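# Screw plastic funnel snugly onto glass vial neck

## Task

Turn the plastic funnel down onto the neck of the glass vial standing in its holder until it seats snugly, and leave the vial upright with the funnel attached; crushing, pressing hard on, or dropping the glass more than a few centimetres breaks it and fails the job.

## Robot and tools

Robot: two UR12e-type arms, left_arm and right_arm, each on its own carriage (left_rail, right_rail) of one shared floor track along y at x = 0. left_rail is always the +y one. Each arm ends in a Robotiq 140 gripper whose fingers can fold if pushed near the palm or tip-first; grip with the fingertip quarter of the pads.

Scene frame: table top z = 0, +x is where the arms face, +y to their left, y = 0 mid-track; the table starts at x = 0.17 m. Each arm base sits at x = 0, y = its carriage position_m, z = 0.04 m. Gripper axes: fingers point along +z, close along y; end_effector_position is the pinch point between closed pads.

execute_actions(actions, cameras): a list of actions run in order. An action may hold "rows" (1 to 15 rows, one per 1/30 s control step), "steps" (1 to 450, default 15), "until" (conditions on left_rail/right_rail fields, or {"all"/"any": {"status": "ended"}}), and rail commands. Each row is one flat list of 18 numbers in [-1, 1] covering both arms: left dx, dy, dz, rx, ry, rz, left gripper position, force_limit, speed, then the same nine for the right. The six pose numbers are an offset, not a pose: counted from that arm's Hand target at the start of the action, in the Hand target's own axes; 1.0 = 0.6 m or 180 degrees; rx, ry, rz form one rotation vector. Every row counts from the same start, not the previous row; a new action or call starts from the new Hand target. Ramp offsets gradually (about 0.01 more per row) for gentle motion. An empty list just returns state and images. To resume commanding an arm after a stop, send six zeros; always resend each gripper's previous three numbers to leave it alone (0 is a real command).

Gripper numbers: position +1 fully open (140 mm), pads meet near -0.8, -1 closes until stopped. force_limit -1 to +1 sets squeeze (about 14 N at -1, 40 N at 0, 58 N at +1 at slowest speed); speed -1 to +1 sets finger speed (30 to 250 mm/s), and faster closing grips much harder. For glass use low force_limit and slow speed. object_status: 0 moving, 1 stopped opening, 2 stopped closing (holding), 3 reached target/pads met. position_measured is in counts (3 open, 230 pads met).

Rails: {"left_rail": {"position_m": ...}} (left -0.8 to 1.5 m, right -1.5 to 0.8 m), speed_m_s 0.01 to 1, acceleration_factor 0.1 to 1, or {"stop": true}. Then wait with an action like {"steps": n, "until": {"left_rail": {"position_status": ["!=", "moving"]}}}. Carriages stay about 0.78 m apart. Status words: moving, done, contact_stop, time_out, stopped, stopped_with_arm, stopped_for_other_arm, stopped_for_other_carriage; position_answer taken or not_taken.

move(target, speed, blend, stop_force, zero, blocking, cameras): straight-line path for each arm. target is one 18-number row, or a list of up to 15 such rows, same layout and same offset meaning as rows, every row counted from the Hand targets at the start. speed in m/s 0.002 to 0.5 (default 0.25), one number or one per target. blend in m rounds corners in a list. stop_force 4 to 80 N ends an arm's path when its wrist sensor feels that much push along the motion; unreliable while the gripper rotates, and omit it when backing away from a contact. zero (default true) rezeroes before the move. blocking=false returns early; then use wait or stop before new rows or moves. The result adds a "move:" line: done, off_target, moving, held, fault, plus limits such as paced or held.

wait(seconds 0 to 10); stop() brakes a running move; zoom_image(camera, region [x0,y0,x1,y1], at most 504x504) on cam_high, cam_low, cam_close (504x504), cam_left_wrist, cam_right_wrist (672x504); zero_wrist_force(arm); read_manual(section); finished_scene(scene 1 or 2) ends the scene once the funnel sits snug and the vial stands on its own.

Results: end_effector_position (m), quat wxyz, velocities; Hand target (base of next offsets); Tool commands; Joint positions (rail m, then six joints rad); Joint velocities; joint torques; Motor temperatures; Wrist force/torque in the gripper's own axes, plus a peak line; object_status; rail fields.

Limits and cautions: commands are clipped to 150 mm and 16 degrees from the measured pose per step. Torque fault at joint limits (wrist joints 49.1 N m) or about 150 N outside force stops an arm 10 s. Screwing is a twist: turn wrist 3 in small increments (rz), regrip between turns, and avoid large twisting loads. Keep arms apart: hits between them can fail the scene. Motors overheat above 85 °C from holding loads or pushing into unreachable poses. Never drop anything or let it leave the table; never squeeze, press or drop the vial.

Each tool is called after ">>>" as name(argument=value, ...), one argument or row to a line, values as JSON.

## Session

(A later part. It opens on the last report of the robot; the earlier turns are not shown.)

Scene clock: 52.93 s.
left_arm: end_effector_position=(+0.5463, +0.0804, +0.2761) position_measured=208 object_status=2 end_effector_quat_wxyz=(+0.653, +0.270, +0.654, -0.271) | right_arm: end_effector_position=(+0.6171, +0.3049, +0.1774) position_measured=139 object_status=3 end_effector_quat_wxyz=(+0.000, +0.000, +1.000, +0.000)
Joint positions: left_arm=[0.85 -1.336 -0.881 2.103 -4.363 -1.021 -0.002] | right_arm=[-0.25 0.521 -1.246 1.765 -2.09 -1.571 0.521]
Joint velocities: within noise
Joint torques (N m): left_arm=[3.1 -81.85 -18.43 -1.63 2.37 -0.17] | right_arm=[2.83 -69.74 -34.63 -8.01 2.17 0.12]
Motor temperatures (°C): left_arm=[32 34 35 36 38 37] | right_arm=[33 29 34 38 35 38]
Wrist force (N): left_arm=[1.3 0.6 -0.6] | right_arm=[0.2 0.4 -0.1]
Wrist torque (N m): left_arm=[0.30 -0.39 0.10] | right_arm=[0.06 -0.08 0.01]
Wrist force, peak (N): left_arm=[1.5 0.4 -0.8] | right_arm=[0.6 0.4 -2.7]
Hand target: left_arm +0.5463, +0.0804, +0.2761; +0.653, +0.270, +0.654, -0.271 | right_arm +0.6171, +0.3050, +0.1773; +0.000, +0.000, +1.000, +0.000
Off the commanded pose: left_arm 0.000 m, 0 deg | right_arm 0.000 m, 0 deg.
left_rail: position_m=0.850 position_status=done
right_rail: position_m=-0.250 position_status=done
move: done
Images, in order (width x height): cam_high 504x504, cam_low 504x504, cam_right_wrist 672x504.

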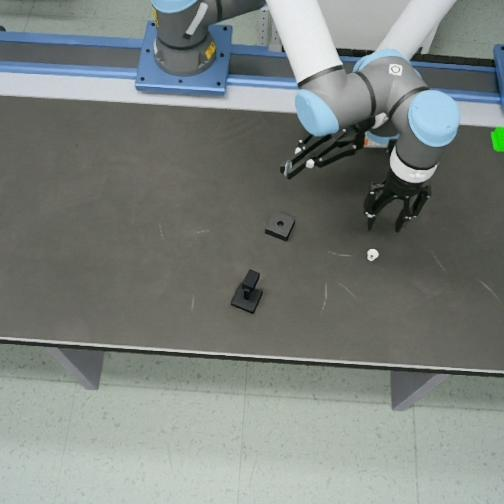

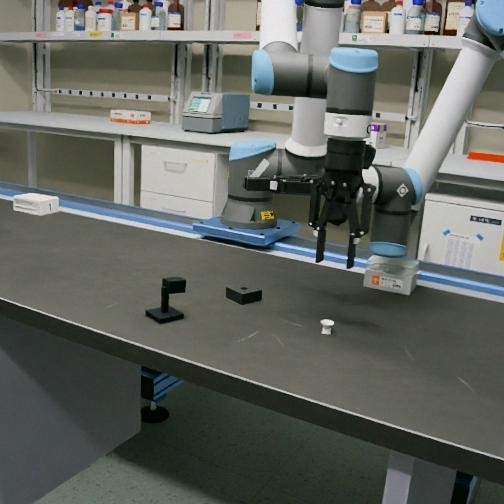

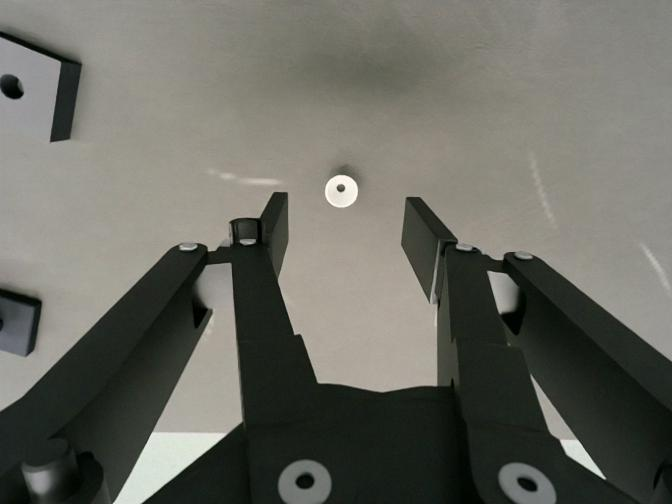

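>>> move(
  target=[0,0,0,0,0,0,-1,-1,-1,-0.017,0.007,0.17,0,0,0,-0.08,-1,-1],
  cameras=["cam_right_wrist"],
)

Scene clock: 54.43 s.
left_arm: end_effector_position=(+0.5463, +0.0804, +0.2761) position_measured=208 object_status=2 end_effector_quat_wxyz=(+0.653, +0.270, +0.654, -0.271) | right_arm: end_effector_position=(+0.6273, +0.3091, +0.0754) position_measured=139 object_status=3 end_effector_quat_wxyz=(+0.000, +0.000, +1.000, +0.000)
Joint positions: left_arm=[0.85 -1.336 -0.881 2.103 -4.363 -1.021 -0.002] | right_arm=[-0.25 0.519 -1.135 1.817 -2.253 -1.571 0.519]
Joint velocities: within noise
Joint torques (N m): left_arm=[1.97 -81.57 -19.89 -1.24 2.16 -0.16] | right_arm=[-5.62 -74.27 -31.55 -7.79 0.73 -1.46]
Motor temperatures (°C): left_arm=[32 34 35 36 38 37] | right_arm=[33 29 34 38 35 38]
Wrist force (N): left_arm=[1.2 0.7 -0.8] | right_arm=[0.2 0.0 0.0]
Wrist torque (N m): left_arm=[0.34 -0.37 0.11] | right_arm=[-0.01 -0.07 -0.01]
Wrist force, peak (N): left_arm=[1.4 0.5 -0.7] | right_arm=[0.6 0.6 -2.5]
Hand target: left_arm +0.5463, +0.0804, +0.2761; +0.653, +0.270, +0.654, -0.271 | right_arm +0.6273, +0.3092, +0.0753; +0.000, +0.000, +1.000, +0.000
Off the commanded pose: left_arm 0.000 m, 0 deg | right_arm 0.000 m, 0 deg.
left_rail: position_m=0.850 position_status=done
right_rail: position_m=-0.250 position_status=done
move: done
Images, in order (width x height): cam_right_wrist 672x504.

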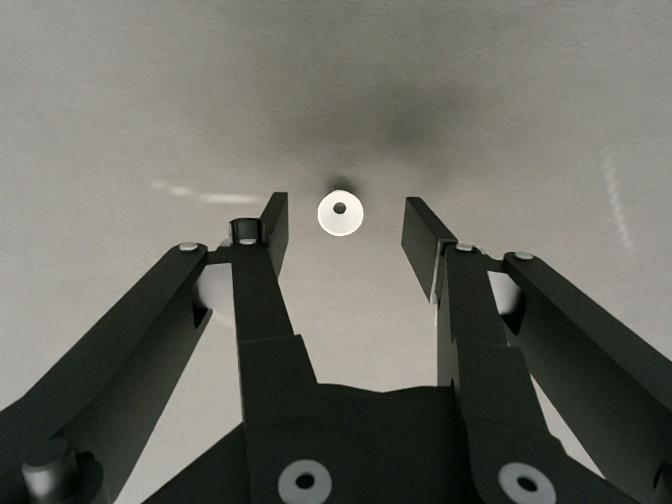

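>>> move(
  target=[0,0,0,0,0,0,-1,-1,-1,-0.0095,-0.0015,0.0525,0,0,0,-0.08,-1,-1],
  cameras=["cam_right_wrist"],
  speed=0.08,
  stop_force=5,
)

Scene clock: 56.47 s.
left_arm: end_effector_position=(+0.5463, +0.0804, +0.2761) position_measured=208 object_status=2 end_effector_quat_wxyz=(+0.653, +0.270, +0.654, -0.271) | right_arm: end_effector_position=(+0.6330, +0.3083, +0.0438) position_measured=139 object_status=3 end_effector_quat_wxyz=(+0.000, +0.000, +1.000, +0.000)
Joint positions: left_arm=[0.85 -1.336 -0.881 2.103 -4.363 -1.021 -0.002] | right_arm=[-0.25 0.515 -1.096 1.826 -2.301 -1.571 0.515]
Joint velocities: within noise
Joint torques (N m): left_arm=[1.05 -78.16 -21.83 -1.17 2.16 0.38] | right_arm=[-12.35 -74.45 -30.73 -7.64 0.18 -2.76]
Motor temperatures (°C): left_arm=[32 34 35 36 38 37] | right_arm=[33 29 34 38 35 38]
Wrist force (N): left_arm=[1.5 0.7 -0.5] | right_arm=[0.4 0.6 -0.4]
Wrist torque (N m): left_arm=[0.34 -0.44 0.10] | right_arm=[0.12 -0.10 -0.02]
Wrist force, peak (N): left_arm=[1.5 0.7 -0.5] | right_arm=[0.6 0.5 -1.4]
Hand target: left_arm +0.5463, +0.0804, +0.2761; +0.653, +0.270, +0.654, -0.271 | right_arm +0.6330, +0.3083, +0.0438; +0.000, +0.000, +1.000, +0.000
Off the commanded pose: left_arm 0.000 m, 0 deg | right_arm 0.000 m, 0 deg.
left_rail: position_m=0.850 position_status=done
right_rail: position_m=-0.250 position_status=done
move: done
Images, in order (width x height): cam_right_wrist 672x504.

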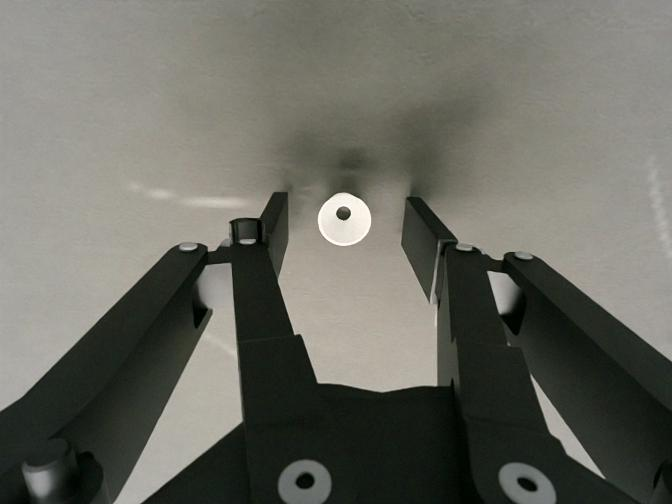

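>>> move(
  target=[0,0,0,0,0,0,-1,-1,-1,0.0043,-0.0016,0,0,0,0,-0.08,-1,-1],
  cameras=[],
  speed=0.05,
)

>>> execute_actions(
  actions=[
    {"rows":[[0,0,0,0,0,0,-1,-1,-1,0,0,0,0,0,0,-1,-1,-1]],"steps":75},
  ],
  cameras=["cam_right_wrist"],
)

Scene clock: 58.10 s.
left_arm: end_effector_position=(+0.5463, +0.0804, +0.2761) position_measured=208 object_status=2 end_effector_quat_wxyz=(+0.653, +0.270, +0.654, -0.271) | right_arm: end_effector_position=(+0.6305, +0.3073, +0.0438) position_measured=139 object_status=3 end_effector_quat_wxyz=(+0.000, +0.000, +1.000, +0.000)
Joint positions: left_arm=[0.85 -1.336 -0.881 2.103 -4.363 -1.021 -0.002] | right_arm=[-0.25 0.515 -1.099 1.832 -2.303 -1.571 0.515]
Joint velocities: within noise
Joint torques (N m): left_arm=[-0.42 -74.96 -23.75 -1.36 2.25 0.61] | right_arm=[7.26 -100.8 -30.68 -8.12 0.19 2.47]
Motor temperatures (°C): left_arm=[32 34 35 36 38 37] | right_arm=[33 29 34 38 35 38]
Wrist force (N): left_arm=[1.2 0.4 -0.4] | right_arm=[1.1 0.6 0.1]
Wrist torque (N m): left_arm=[0.26 -0.38 0.10] | right_arm=[0.11 -0.26 -0.02]
Wrist force, peak (N): left_arm=[1.4 0.8 -0.7] | right_arm=[0.1 1.3 -0.2]
Hand target: left_arm +0.5463, +0.0804, +0.2761; +0.653, +0.270, +0.654, -0.271 | right_arm +0.6304, +0.3073, +0.0438; +0.000, +0.000, +1.000, +0.000
Off the commanded pose: left_arm 0.000 m, 0 deg | right_arm 0.000 m, 0 deg.
left_rail: position_m=0.850 position_status=done
right_rail: position_m=-0.250 position_status=done
move: done
No camera images: "cameras" was empty.

Scene clock: 60.80 s.
left_arm: end_effector_position=(+0.5463, +0.0804, +0.2761) position_measured=208 object_status=2 end_effector_quat_wxyz=(+0.653, +0.270, +0.654, -0.271) | right_arm: end_effector_position=(+0.6304, +0.3073, +0.0438) position_measured=194 object_status=2 end_effector_quat_wxyz=(+0.000, +0.000, +1.000, +0.000)
Joint positions: left_arm=[0.85 -1.336 -0.881 2.103 -4.363 -1.021 -0.002] | right_arm=[-0.25 0.515 -1.099 1.832 -2.303 -1.571 0.515]
Joint velocities: within noise
Joint torques (N m): left_arm=[-4.76 -71.43 -24.09 -1.49 2.32 0.68] | right_arm=[6.12 -93.67 -34.19 -6.07 0.43 2.54]
Motor temperatures (°C): left_arm=[32 34 35 36 38 37] | right_arm=[33 29 34 38 35 38]
Wrist force (N): left_arm=[0.7 0.3 -0.4] | right_arm=[1.0 0.0 -1.7]
Wrist torque (N m): left_arm=[0.25 -0.26 0.10] | right_arm=[-0.02 -0.22 -0.02]
Wrist force, peak (N): left_arm=[1.3 1.0 -1.0] | right_arm=[1.1 0.6 -1.9]
Hand target: left_arm +0.5463, +0.0804, +0.2761; +0.653, +0.270, +0.654, -0.271 | right_arm +0.6304, +0.3073, +0.0438; +0.000, +0.000, +1.000, +0.000
Off the commanded pose: left_arm 0.000 m, 0 deg | right_arm 0.000 m, 0 deg.
left_rail: position_m=0.850 position_status=done
right_rail: position_m=-0.250 position_status=done
Images, in order (width x height): cam_right_wrist 672x504.

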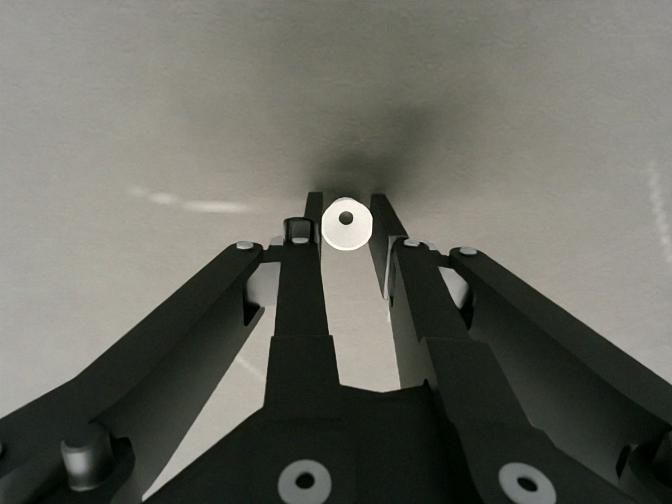

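>>> move(
  target=[0,0,0,0,0,0,-1,-1,-1,0,0,-0.627,0,0,0,-1,-1,-1],
  cameras=[],
  speed=0.2,
)

>>> move(
  target=[
    [0,0,0,0,0,0,-1,-1,-1,0.06,-0.2,0,0,0,-0.9,-1,-1,-1],
    [0,0,0,0,0,0,-1,-1,-1,0.1223,-0.4005,0,0,0,0.2,-1,-1,-1],
    [0,0,0,0,0,0,-1,-1,-1,0.1223,-0.4005,0,0,0,0.014,-1,-1,-1],
  ],
  cameras=["cam_right_wrist","cam_high","cam_left_wrist"],
  speed=0.5,
)

Scene clock: 65.03 s.
left_arm: end_effector_position=(+0.5463, +0.0804, +0.2761) position_measured=208 object_status=2 end_effector_quat_wxyz=(+0.653, +0.270, +0.654, -0.271) | right_arm: end_effector_position=(+0.6303, +0.3073, +0.4200) position_measured=194 object_status=2 end_effector_quat_wxyz=(+0.000, +0.000, +1.000, +0.000)
Joint positions: left_arm=[0.85 -1.336 -0.881 2.103 -4.363 -1.021 -0.002] | right_arm=[-0.25 0.516 -1.349 1.451 -1.672 -1.571 0.516]
Joint velocities: within noise
Joint torques (N m): left_arm=[-6.1 -65.8 -24.44 -1.55 2.45 1.62] | right_arm=[-8.45 -63.76 -51.7 -1.8 -1 -2.11]
Motor temperatures (°C): left_arm=[32 34 35 36 38 37] | right_arm=[33 29 34 38 35 38]
Wrist force (N): left_arm=[1.0 0.7 -0.3] | right_arm=[0.9 0.2 -0.3]
Wrist torque (N m): left_arm=[0.33 -0.33 0.10] | right_arm=[0.01 -0.21 -0.03]
Wrist force, peak (N): left_arm=[1.4 0.6 -0.9] | right_arm=[0.3 0.5 -2.5]
Hand target: left_arm +0.5463, +0.0804, +0.2761; +0.653, +0.270, +0.654, -0.271 | right_arm +0.6304, +0.3073, +0.4200; +0.000, +0.000, +1.000, +0.000
Off the commanded pose: left_arm 0.000 m, 0 deg | right_arm 0.000 m, 0 deg.
left_rail: position_m=0.850 position_status=done
right_rail: position_m=-0.250 position_status=done
move: done
No camera images: "cameras" was empty.

Scene clock: 72.90 s.
left_arm: end_effector_position=(+0.5463, +0.0804, +0.2761) position_measured=208 object_status=2 end_effector_quat_wxyz=(+0.653, +0.270, +0.654, -0.271) | right_arm: end_effector_position=(+0.5570, +0.0670, +0.4200) position_measured=194 object_status=2 end_effector_quat_wxyz=(+0.000, +0.022, +1.000, +0.000)
Joint positions: left_arm=[0.85 -1.336 -0.881 2.103 -4.363 -1.021 -0.002] | right_arm=[-0.25 0.242 -1.686 1.807 -1.691 -1.571 -5.997]
Joint velocities: within noise
Joint torques (N m): left_arm=[-4.71 -67.2 -24.02 -1.7 1.89 1.58] | right_arm=[-13.28 -58.31 -41.42 -1.55 3.19 -2.52]
Motor temperatures (°C): left_arm=[32 34 35 36 38 37] | right_arm=[33 29 34 38 35 38]
Wrist force (N): left_arm=[0.8 0.3 -0.7] | right_arm=[-0.2 -0.2 -0.5]
Wrist torque (N m): left_arm=[0.23 -0.29 0.10] | right_arm=[-0.09 0.03 0.01]
Wrist force, peak (N): left_arm=[1.7 0.7 -0.8] | right_arm=[1.3 0.9 0.2]
Hand target: left_arm +0.5463, +0.0804, +0.2761; +0.653, +0.270, +0.654, -0.271 | right_arm +0.5570, +0.0670, +0.4200; +0.000, +0.022, +1.000, +0.000
Off the commanded pose: left_arm 0.000 m, 0 deg | right_arm 0.000 m, 0 deg.
left_rail: position_m=0.850 position_status=done
right_rail: position_m=-0.250 position_status=done
move: done
Images, in order (width x height): cam_high 504x504, cam_left_wrist 672x504, cam_right_wrist 672x504.

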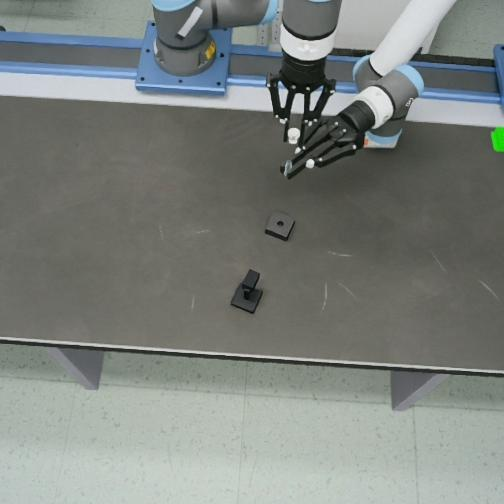

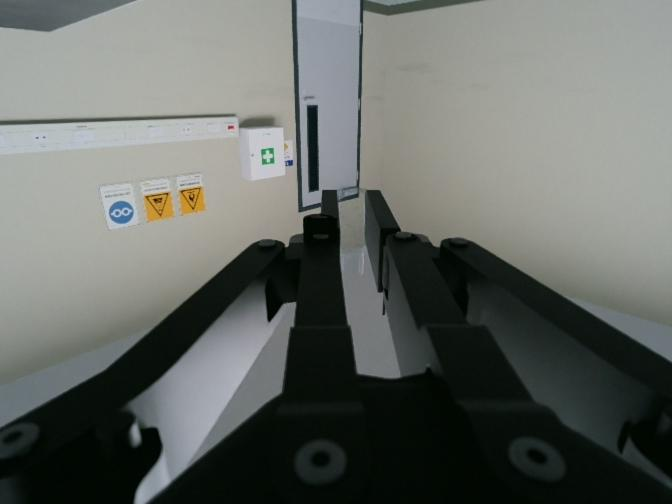

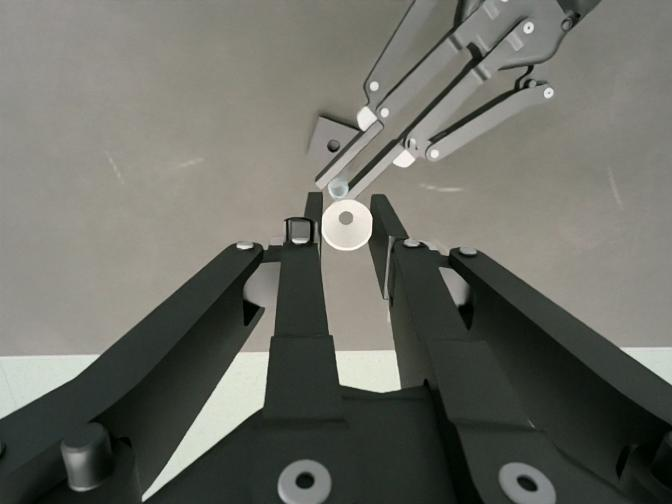

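>>> move(
  target=[0,0,0,0,0,0,-1,-1,-1,0,0,0.1,0,0,0,-1,-1,-1],
  cameras=["cam_right_wrist","cam_left_wrist"],
  speed=0.1,
)

>>> zoom_image(
  camera="cam_right_wrist",
  region=[290, 140, 410, 260],
)

>>> zoom_image(
  camera="cam_left_wrist",
  region=[290, 150, 420, 310],
)

Scene clock: 74.57 s.
left_arm: end_effector_position=(+0.5463, +0.0804, +0.2761) position_measured=208 object_status=2 end_effector_quat_wxyz=(+0.653, +0.270, +0.654, -0.271) | right_arm: end_effector_position=(+0.5570, +0.0670, +0.3601) position_measured=194 object_status=2 end_effector_quat_wxyz=(+0.000, +0.022, +1.000, +0.000)
Joint positions: left_arm=[0.85 -1.336 -0.881 2.103 -4.363 -1.021 -0.002] | right_arm=[-0.25 0.242 -1.668 1.898 -1.8 -1.571 -5.997]
Joint velocities: within noise
Joint torques (N m): left_arm=[-3.55 -67.83 -23.73 -1.74 2.05 0.97] | right_arm=[-10.58 -31.6 -39.1 -7.69 1.84 -1.74]
Motor temperatures (°C): left_arm=[32 34 35 36 38 37] | right_arm=[33 29 34 38 35 38]
Wrist force (N): left_arm=[1.0 0.2 -0.3] | right_arm=[0.2 0.5 0.0]
Wrist torque (N m): left_arm=[0.22 -0.33 0.10] | right_arm=[0.06 -0.04 0.00]
Wrist force, peak (N): left_arm=[1.4 0.5 -1.0] | right_arm=[0.3 0.1 -1.8]
Hand target: left_arm +0.5463, +0.0804, +0.2761; +0.653, +0.270, +0.654, -0.271 | right_arm +0.5570, +0.0670, +0.3600; +0.000, +0.022, +1.000, +0.000
Off the commanded pose: left_arm 0.000 m, 0 deg | right_arm 0.000 m, 0 deg.
left_rail: position_m=0.850 position_status=done
right_rail: position_m=-0.250 position_status=done
move: done
Images, in order (width x height): cam_left_wrist 672x504, cam_right_wrist 672x504.

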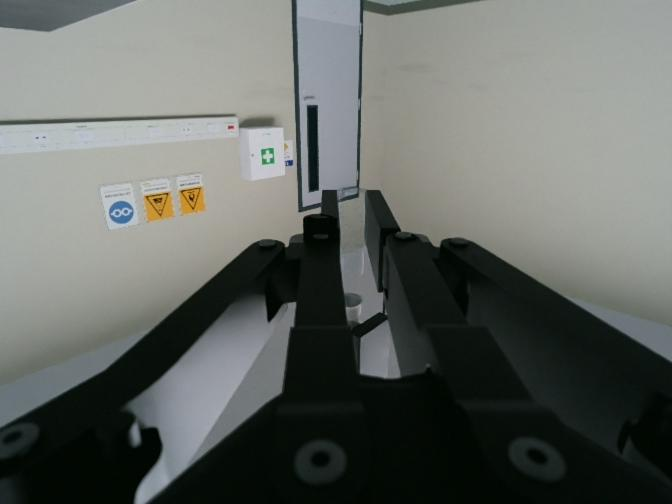

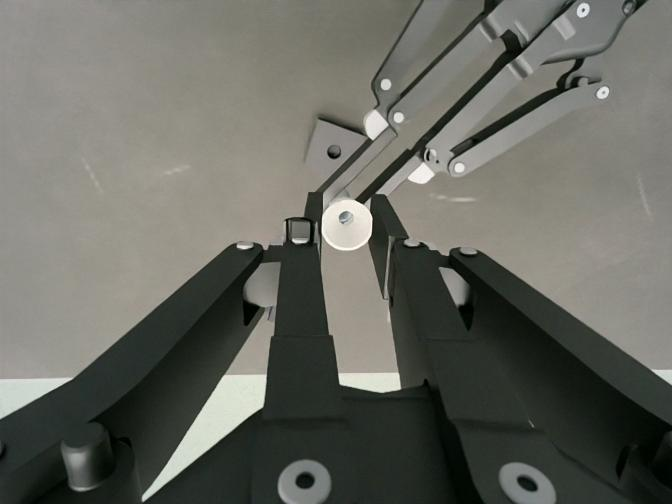

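Scaled by 4.200 from the camera's 672x504 image, which has a finer 960x720 frame.

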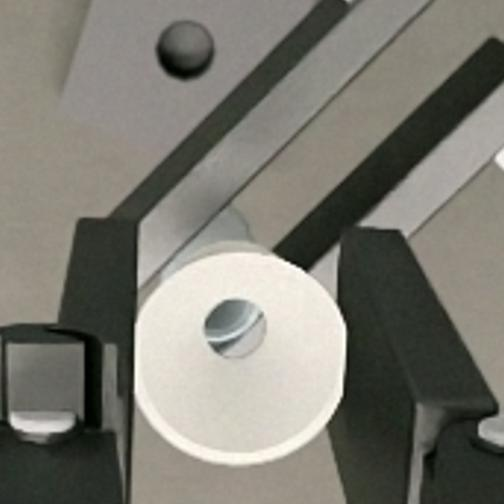

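Scaled by 3.150 from the camera's 672x504 image, which has a finer 960x720 frame.

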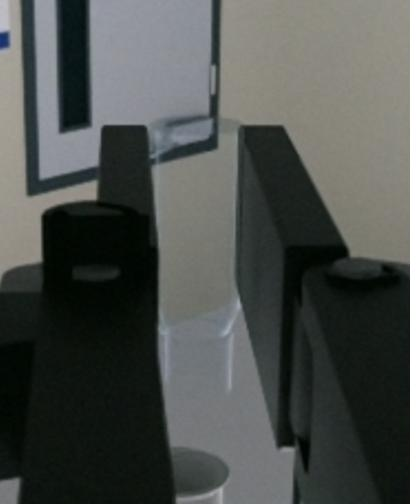

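>>> zoom_image(
  camera="cam_left_wrist",
  region=[325, 270, 385, 340],
)

>>> zoom_image(
  camera="cam_right_wrist",
  region=[315, 175, 365, 230],
)

Scaled by 7.200 from the camera's 672x504 image, which has a finer 960x720 frame.

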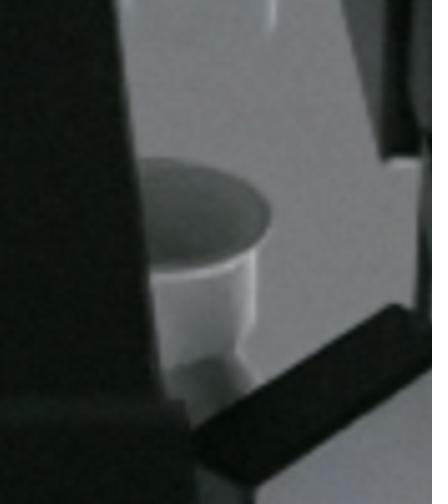

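Scaled by 9.164 from the camera's 672x504 image, which has a finer 960x720 frame.

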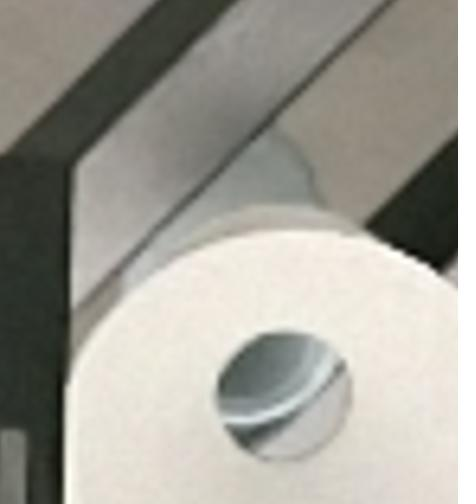

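>>> move(
  target=[0,0,0,0,0,0,-1,-1,-1,0,0,0.02,0,0,0,-1,-1,-1],
  cameras=["cam_right_wrist","cam_left_wrist"],
  speed=0.02,
  stop_force=4,
)

>>> zoom_image(
  camera="cam_left_wrist",
  region=[315, 210, 395, 310],
)

>>> zoom_image(
  camera="cam_right_wrist",
  region=[315, 175, 375, 255],
)

Scene clock: 83.30 s.
left_arm: end_effector_position=(+0.5463, +0.0804, +0.2761) position_measured=208 object_status=2 end_effector_quat_wxyz=(+0.653, +0.270, +0.654, -0.271) | right_arm: end_effector_position=(+0.5570, +0.0670, +0.3480) position_measured=194 object_status=2 end_effector_quat_wxyz=(+0.000, +0.022, +1.000, +0.000)
Joint positions: left_arm=[0.85 -1.336 -0.881 2.103 -4.363 -1.021 -0.002] | right_arm=[-0.25 0.242 -1.663 1.915 -1.822 -1.571 -5.997]
Joint velocities: within noise
Joint torques (N m): left_arm=[-6.29 -67.18 -23.4 -1.52 2.11 1.81] | right_arm=[0.54 -33.26 -39.9 -7.9 2.15 1.52]
Motor temperatures (°C): left_arm=[32 34 35 36 38 37] | right_arm=[33 29 34 38 35 38]
Wrist force (N): left_arm=[1.1 0.8 -0.4] | right_arm=[0.4 0.2 -0.3]
Wrist torque (N m): left_arm=[0.34 -0.35 0.10] | right_arm=[0.00 -0.07 0.00]
Wrist force, peak (N): left_arm=[1.2 0.8 -0.9] | right_arm=[0.4 1.2 -1.0]
Hand target: left_arm +0.5463, +0.0804, +0.2761; +0.653, +0.270, +0.654, -0.271 | right_arm +0.5570, +0.0670, +0.3480; +0.000, +0.022, +1.000, +0.000
Off the commanded pose: left_arm 0.000 m, 0 deg | right_arm 0.000 m, 0 deg.
left_rail: position_m=0.850 position_status=done
right_rail: position_m=-0.250 position_status=done
move: done
Images, in order (width x height): cam_left_wrist 672x504, cam_right_wrist 672x504.

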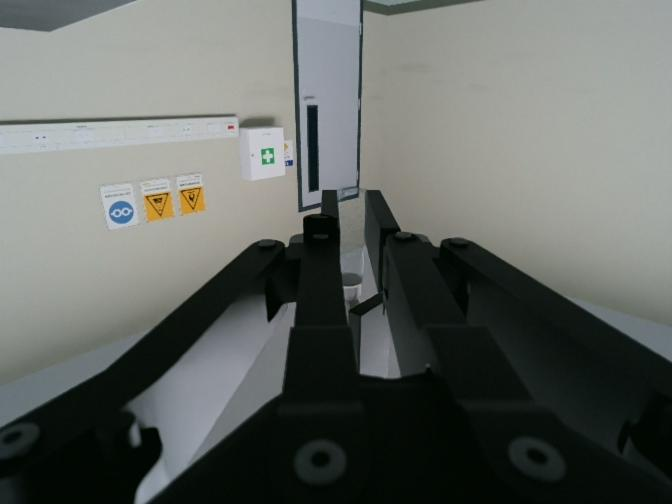

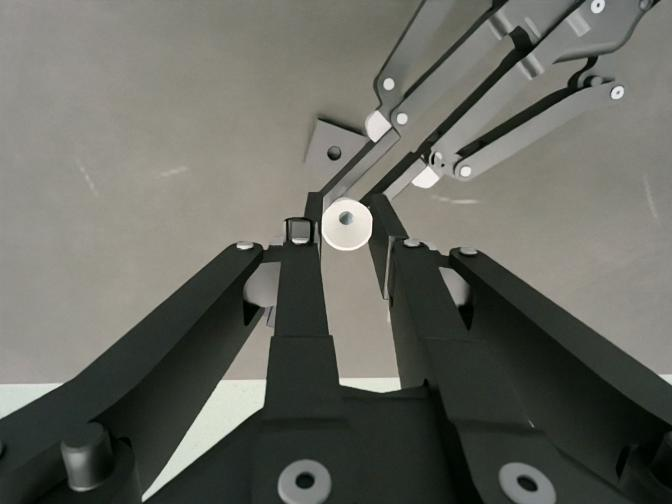

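Scaled by 5.040 from the camera's 672x504 image, which has a finer 960x720 frame.

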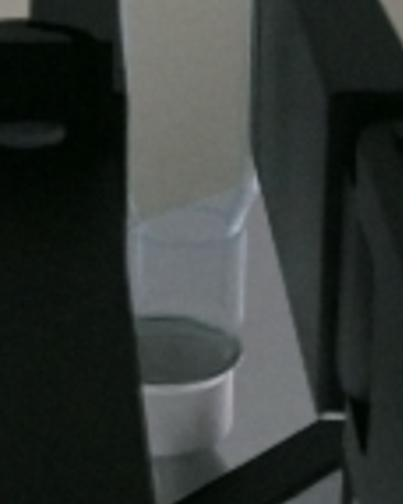

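Scaled by 6.300 from the camera's 672x504 image, which has a finer 960x720 frame.

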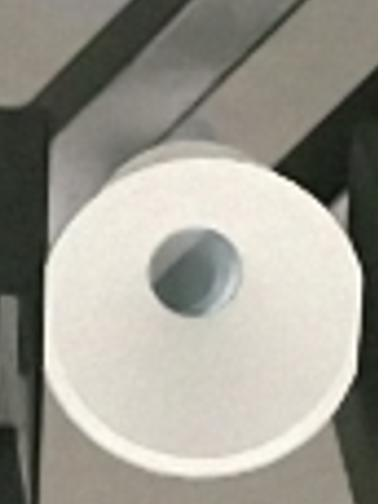

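>>> execute_actions(
  actions=[],
  cameras=["cam_low","cam_high"],
)

>>> zoom_image(
  camera="cam_low",
  region=[220, 180, 280, 240],
)

>>> zoom_image(
  camera="cam_high",
  region=[260, 120, 320, 190],
)

Scene clock: 85.63 s.
left_arm: end_effector_position=(+0.5463, +0.0804, +0.2761) position_measured=208 object_status=2 end_effector_quat_wxyz=(+0.653, +0.270, +0.654, -0.271) | right_arm: end_effector_position=(+0.5570, +0.0670, +0.3480) position_measured=194 object_status=2 end_effector_quat_wxyz=(+0.000, +0.022, +1.000, +0.000)
Joint positions: left_arm=[0.85 -1.336 -0.881 2.103 -4.363 -1.021 -0.002] | right_arm=[-0.25 0.242 -1.663 1.915 -1.822 -1.571 -5.997]
Joint velocities: within noise
Joint torques (N m): left_arm=[-6.2 -67.99 -23.94 -1.72 2.17 1.33] | right_arm=[-0.92 -33.85 -44.12 -6.68 2.34 1.42]
Motor temperatures (°C): left_arm=[32 34 35 36 38 37] | right_arm=[33 29 34 38 35 38]
Wrist force (N): left_arm=[1.0 0.6 -0.7] | right_arm=[0.0 0.5 0.2]
Wrist torque (N m): left_arm=[0.30 -0.34 0.09] | right_arm=[0.06 0.02 0.01]
Wrist force, peak (N): left_arm=[1.3 0.5 -0.9] | right_arm=[1.1 0.4 -0.1]
Hand target: left_arm +0.5463, +0.0804, +0.2761; +0.653, +0.270, +0.654, -0.271 | right_arm +0.5570, +0.0670, +0.3480; +0.000, +0.022, +1.000, +0.000
Tool commands: left_gripper/position=-1.0 left_gripper/force_limit=-1.0 left_gripper/speed=-1.0 right_gripper/position=-1.0 right_gripper/force_limit=-1.0 right_gripper/speed=-1.0
Off the commanded pose: left_arm 0.000 m, 0 deg | right_arm 0.000 m, 0 deg.
left_rail: position_m=0.850 position_status=done
right_rail: position_m=-0.250 position_status=done
Images, in order (width x height): cam_high 504x504, cam_low 504x504.

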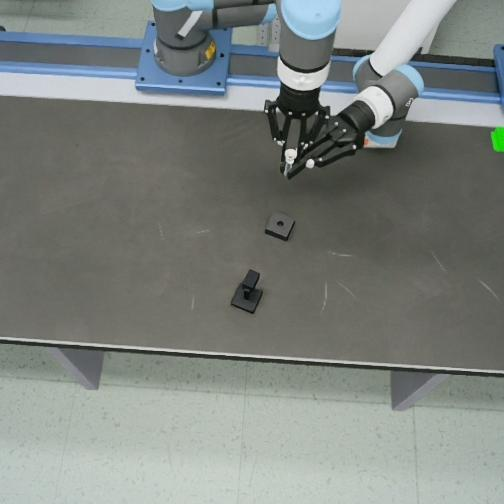

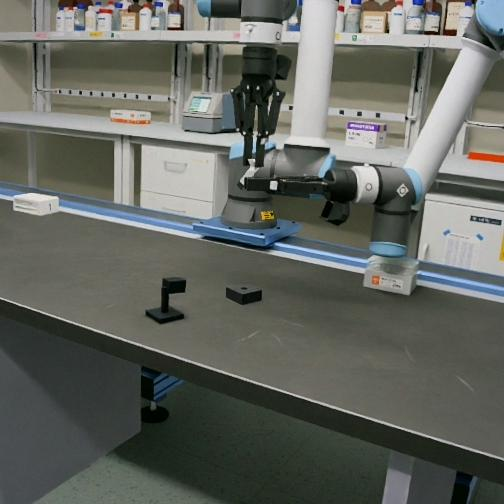

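Scaled by 8.400 from the camera's 504x504 image, which has a finer 720x720 frame.

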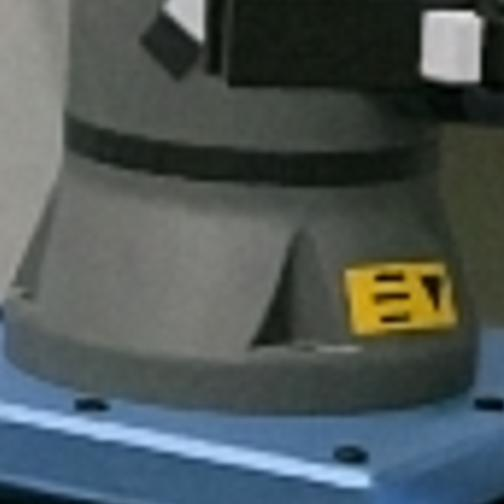

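Scaled by 7.200 from the camera's 504x504 image, which has a finer 720x720 frame.

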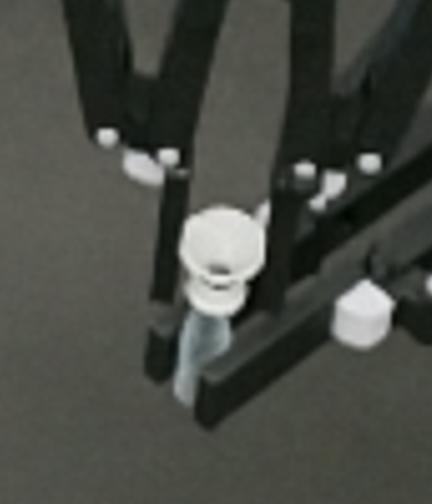

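>>> move(
  target=[0,0,0,0,0,0,-1,-1,-1,-0.0034,0.0034,0,0,0,0,-1,-1,-1],
  cameras=["cam_right_wrist","cam_left_wrist","cam_high"],
  speed=0.02,
  stop_force=4,
)

>>> zoom_image(
  camera="cam_left_wrist",
  region=[315, 210, 395, 310],
)

>>> zoom_image(
  camera="cam_right_wrist",
  region=[315, 175, 375, 255],
)

>>> zoom_image(
  camera="cam_high",
  region=[260, 120, 320, 190],
)

Scene clock: 88.53 s.
left_arm: end_effector_position=(+0.5463, +0.0804, +0.2761) position_measured=208 object_status=2 end_effector_quat_wxyz=(+0.653, +0.270, +0.654, -0.271) | right_arm: end_effector_position=(+0.5591, +0.0690, +0.3480) position_measured=194 object_status=2 end_effector_quat_wxyz=(+0.000, +0.022, +1.000, +0.000)
Joint positions: left_arm=[0.85 -1.336 -0.881 2.103 -4.363 -1.021 -0.002] | right_arm=[-0.25 0.244 -1.659 1.91 -1.823 -1.571 -5.995]
Joint velocities: within noise
Joint torques (N m): left_arm=[-7.87 -66.13 -24.11 -1.48 2.09 1.48] | right_arm=[6.64 -33.49 -51.18 -7.48 2.73 2.36]
Motor temperatures (°C): left_arm=[32 34 35 36 38 37] | right_arm=[33 29 34 38 35 38]
Wrist force (N): left_arm=[1.3 0.9 -0.4] | right_arm=[0.5 0.6 0.1]
Wrist torque (N m): left_arm=[0.37 -0.41 0.10] | right_arm=[0.09 -0.10 0.00]
Wrist force, peak (N): left_arm=[1.2 1.0 -0.8] | right_arm=[1.4 0.0 0.2]
Hand target: left_arm +0.5463, +0.0804, +0.2761; +0.653, +0.270, +0.654, -0.271 | right_arm +0.5591, +0.0690, +0.3480; +0.000, +0.022, +1.000, +0.000
Off the commanded pose: left_arm 0.000 m, 0 deg | right_arm 0.000 m, 0 deg.
left_rail: position_m=0.850 position_status=done
right_rail: position_m=-0.250 position_status=done
move: done
Images, in order (width x height): cam_high 504x504, cam_left_wrist 672x504, cam_right_wrist 672x504.

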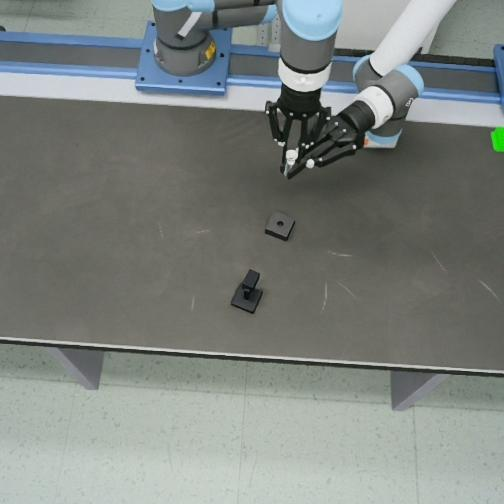

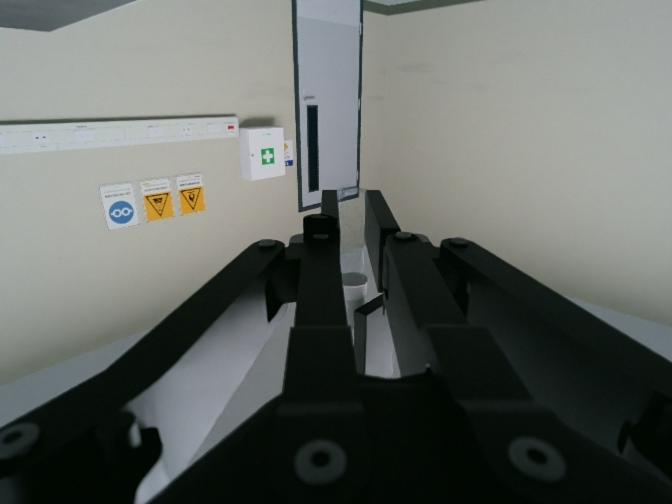

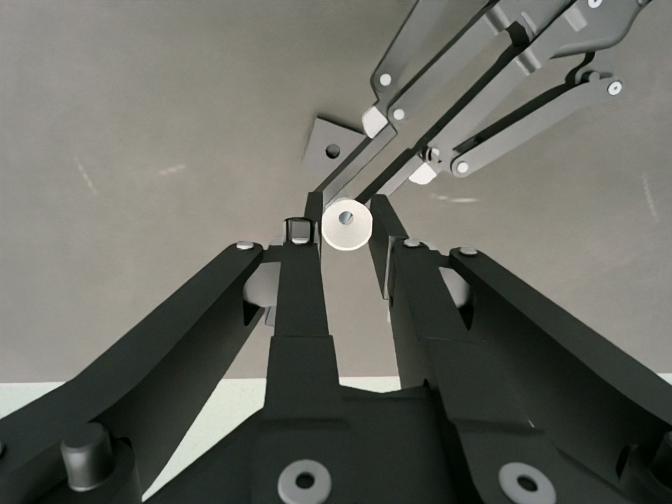

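Scaled by 5.040 from the camera's 672x504 image, which has a finer 960x720 frame.

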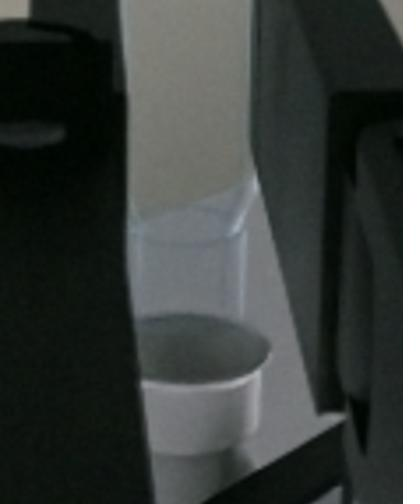

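Scaled by 6.300 from the camera's 672x504 image, which has a finer 960x720 frame.

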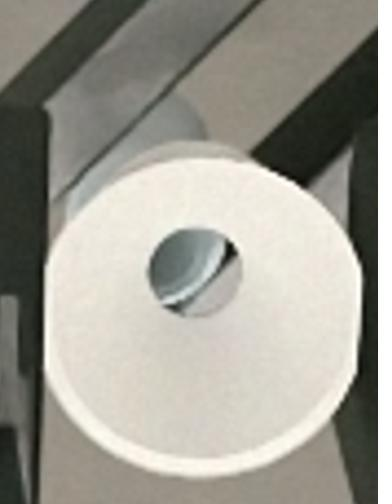

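Scaled by 7.200 from the camera's 504x504 image, which has a finer 720x720 frame.

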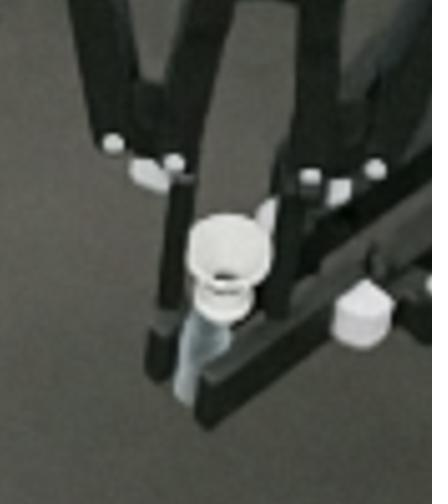

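>>> move(
  target=[0,0,0,0,0,0,-1,-1,-1,0,0,0.009,0,0,0,-1,-1,-1],
  cameras=["cam_right_wrist","cam_left_wrist"],
  speed=0.004,
  stop_force=3,
)

>>> zoom_image(
  camera="cam_left_wrist",
  region=[315, 210, 395, 310],
)

>>> zoom_image(
  camera="cam_right_wrist",
  region=[315, 175, 375, 255],
)

stop_force must be a number from 4 to 80 (N); nothing of the call was run

Scaled by 5.040 from the camera's 672x504 image, which has a finer 960x720 frame.

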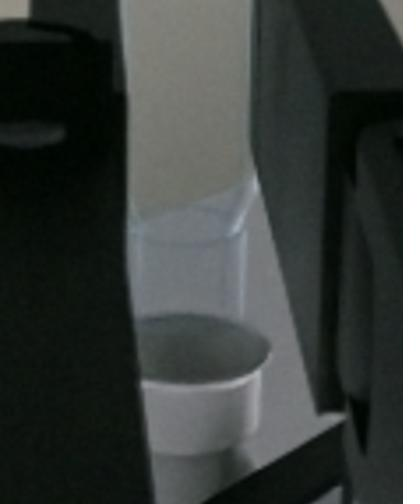

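Scaled by 6.300 from the camera's 672x504 image, which has a finer 960x720 frame.

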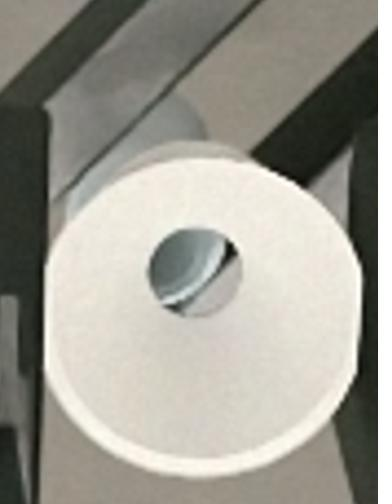

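>>> move(
  target=[0,0,0,0,0,0,-1,-1,-1,0,0,0.009,0,0,0,-1,-1,-1],
  cameras=["cam_right_wrist","cam_left_wrist"],
  speed=0.004,
  stop_force=4,
)

>>> zoom_image(
  camera="cam_left_wrist",
  region=[315, 210, 395, 310],
)

>>> zoom_image(
  camera="cam_right_wrist",
  region=[315, 175, 375, 255],
)

Scene clock: 96.30 s.
left_arm: end_effector_position=(+0.5463, +0.0804, +0.2761) position_measured=208 object_status=2 end_effector_quat_wxyz=(+0.653, +0.270, +0.654, -0.271) | right_arm: end_effector_position=(+0.5591, +0.0690, +0.3459) position_measured=194 object_status=2 end_effector_quat_wxyz=(+0.000, +0.022, +1.000, +0.000)
Joint positions: left_arm=[0.85 -1.336 -0.881 2.103 -4.363 -1.021 -0.002] | right_arm=[-0.25 0.244 -1.658 1.913 -1.827 -1.571 -5.995]
Joint velocities: within noise
Joint torques (N m): left_arm=[-5.01 -67.2 -24.02 -5.85 2.41 1.17] | right_arm=[5.55 -51.72 -50.41 -1.53 3.02 2.22]
Motor temperatures (°C): left_arm=[32 34 35 36 38 37] | right_arm=[33 29 34 38 35 38]
Wrist force (N): left_arm=[2.6 0.3 -0.4] | right_arm=[0.7 0.3 -2.1]
Wrist torque (N m): left_arm=[0.23 -0.27 0.11] | right_arm=[0.03 -0.13 0.00]
Wrist force, peak (N): left_arm=[5.3 1.1 0.0] | right_arm=[1.0 1.0 -4.5]
Hand target: left_arm +0.5463, +0.0804, +0.2761; +0.653, +0.270, +0.654, -0.271 | right_arm +0.5591, +0.0690, +0.3459; +0.000, +0.022, +1.000, +0.000 (not the last commanded pose)
Off the commanded pose: left_arm 0.000 m, 0 deg | right_arm 0.003 m, 0 deg.
left_rail: position_m=0.850 position_status=done
right_rail: position_m=-0.250 position_status=done
move: contact (right_arm)
Images, in order (width x height): cam_left_wrist 672x504, cam_right_wrist 672x504.

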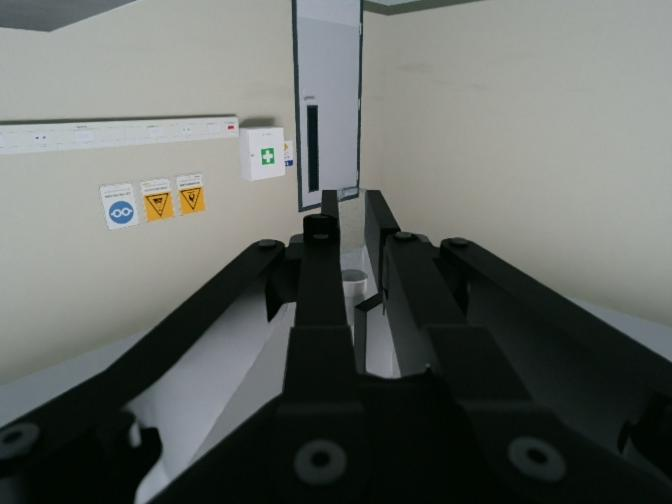

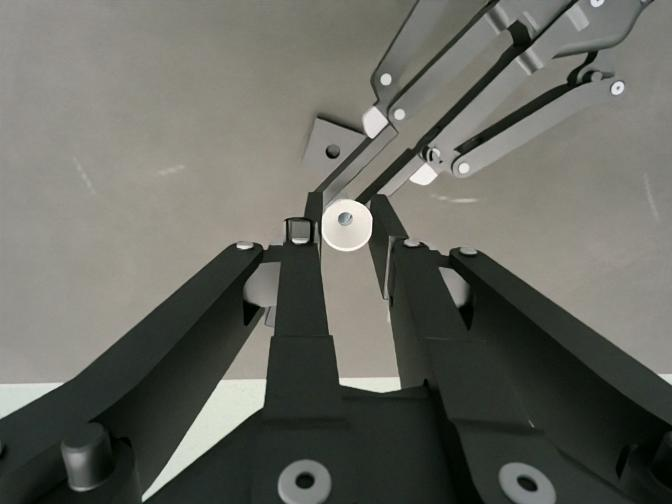

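Scaled by 5.040 from the camera's 672x504 image, which has a finer 960x720 frame.

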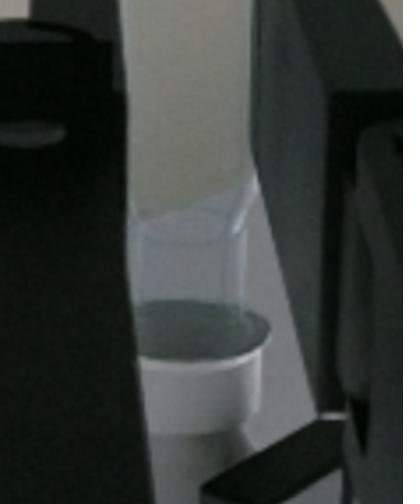

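Scaled by 6.300 from the camera's 672x504 image, which has a finer 960x720 frame.

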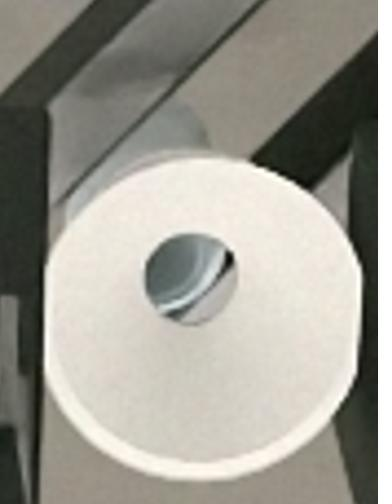

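>>> move(
  target=[
    [0,0,0,0,0,0,-1,-1,-1,0,0,-0.003,0,0,0,-1,-1,-1],
    [0,0,0,0,0,0,-1,-1,-1,0.0017,-0.0017,-0.003,0,0,0,-1,-1,-1],
  ],
  cameras=[],
  speed=0.01,
)

>>> move(
  target=[0,0,0,0,0,0,-1,-1,-1,0,0,0.012,0,0,0,-1,-1,-1],
  cameras=["cam_right_wrist","cam_left_wrist"],
  speed=0.004,
  stop_force=4,
)

>>> zoom_image(
  camera="cam_left_wrist",
  region=[315, 210, 395, 310],
)

>>> zoom_image(
  camera="cam_right_wrist",
  region=[315, 175, 375, 255],
)

Scene clock: 99.50 s.
left_arm: end_effector_position=(+0.5463, +0.0804, +0.2761) position_measured=208 object_status=2 end_effector_quat_wxyz=(+0.653, +0.270, +0.654, -0.271) | right_arm: end_effector_position=(+0.5581, +0.0680, +0.3478) position_measured=194 object_status=2 end_effector_quat_wxyz=(+0.000, +0.022, +1.000, +0.000)
Joint positions: left_arm=[0.85 -1.336 -0.881 2.103 -4.363 -1.021 -0.002] | right_arm=[-0.25 0.243 -1.661 1.913 -1.823 -1.571 -5.996]
Joint velocities: within noise
Joint torques (N m): left_arm=[-5.28 -67.92 -23.43 -4.12 2.19 1.47] | right_arm=[-13.8 -58.77 -39.19 -1.66 2.92 -2.68]
Motor temperatures (°C): left_arm=[32 34 35 36 38 37] | right_arm=[33 29 34 38 35 38]
Wrist force (N): left_arm=[0.9 0.9 -0.4] | right_arm=[0.1 0.3 -0.3]
Wrist torque (N m): left_arm=[0.38 -0.32 0.10] | right_arm=[0.02 -0.02 0.00]
Wrist force, peak (N): left_arm=[3.4 0.7 -0.3] | right_arm=[1.0 0.7 -2.7]
Hand target: left_arm +0.5463, +0.0804, +0.2761; +0.653, +0.270, +0.654, -0.271 | right_arm +0.5581, +0.0680, +0.3477; +0.000, +0.022, +1.000, +0.000
Off the commanded pose: left_arm 0.000 m, 0 deg | right_arm 0.000 m, 0 deg.
left_rail: position_m=0.850 position_status=done
right_rail: position_m=-0.250 position_status=done
move: done
No camera images: "cameras" was empty.

Scene clock: 102.03 s.
left_arm: end_effector_position=(+0.5463, +0.0804, +0.2761) position_measured=208 object_status=2 end_effector_quat_wxyz=(+0.653, +0.270, +0.654, -0.271) | right_arm: end_effector_position=(+0.5581, +0.0680, +0.3405) position_measured=194 object_status=2 end_effector_quat_wxyz=(+0.000, +0.022, +1.000, +0.000)
Joint positions: left_arm=[0.85 -1.336 -0.881 2.103 -4.363 -1.021 -0.002] | right_arm=[-0.25 0.243 -1.658 1.923 -1.836 -1.571 -5.996]
Joint velocities: within noise
Joint torques (N m): left_arm=[-6.48 -65.71 -23.96 -2.3 1.44 1.36] | right_arm=[-8.9 -31.7 -39.82 -7.65 3.01 -2.6]
Motor temperatures (°C): left_arm=[32 34 35 36 38 37] | right_arm=[33 29 34 38 35 38]
Wrist force (N): left_arm=[3.0 0.8 -0.9] | right_arm=[0.3 0.1 -2.2]
Wrist torque (N m): left_arm=[0.24 -0.29 0.09] | right_arm=[0.11 0.01 0.00]
Wrist force, peak (N): left_arm=[4.3 0.6 -0.5] | right_arm=[0.6 0.3 -3.8]
Hand target: left_arm +0.5463, +0.0804, +0.2761; +0.653, +0.270, +0.654, -0.271 | right_arm +0.5581, +0.0680, +0.3405; +0.000, +0.022, +1.000, +0.000
Off the commanded pose: left_arm 0.000 m, 0 deg | right_arm 0.000 m, 0 deg.
left_rail: position_m=0.850 position_status=done
right_rail: position_m=-0.250 position_status=done
move: done
Images, in order (width x height): cam_left_wrist 672x504, cam_right_wrist 672x504.

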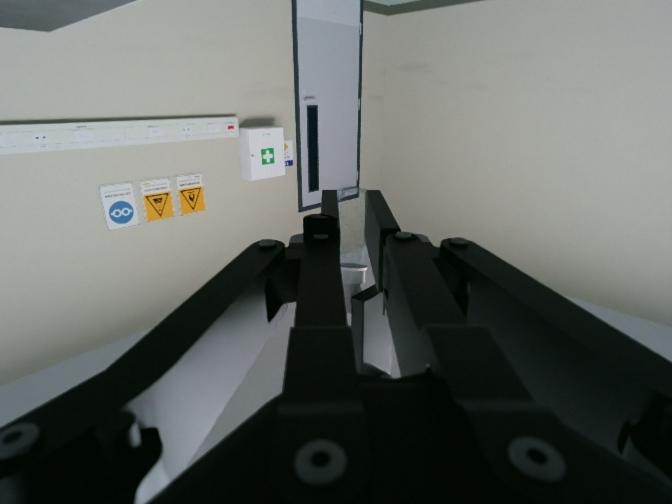

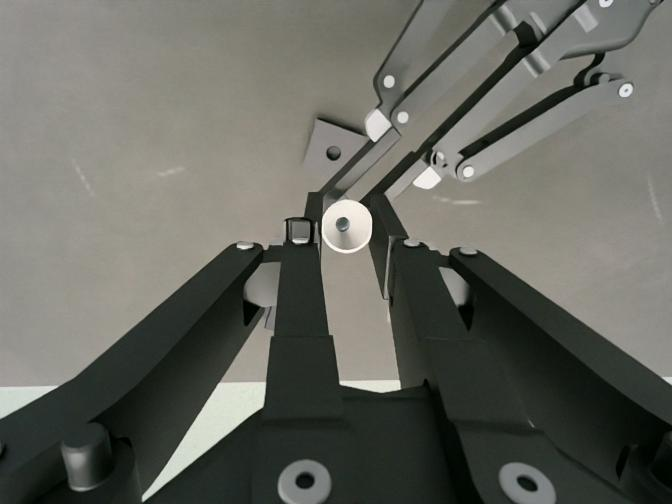

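Scaled by 5.040 from the camera's 672x504 image, which has a finer 960x720 frame.

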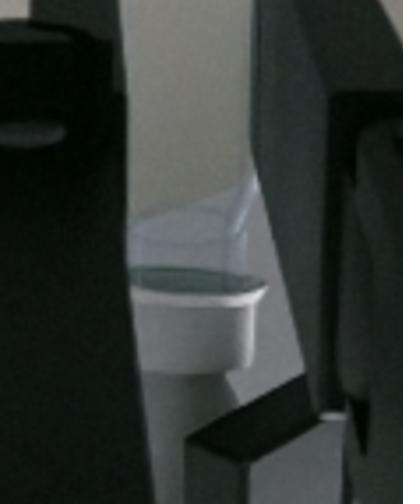

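Scaled by 6.300 from the camera's 672x504 image, which has a finer 960x720 frame.

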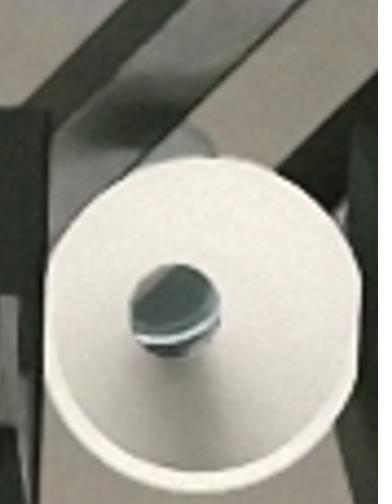

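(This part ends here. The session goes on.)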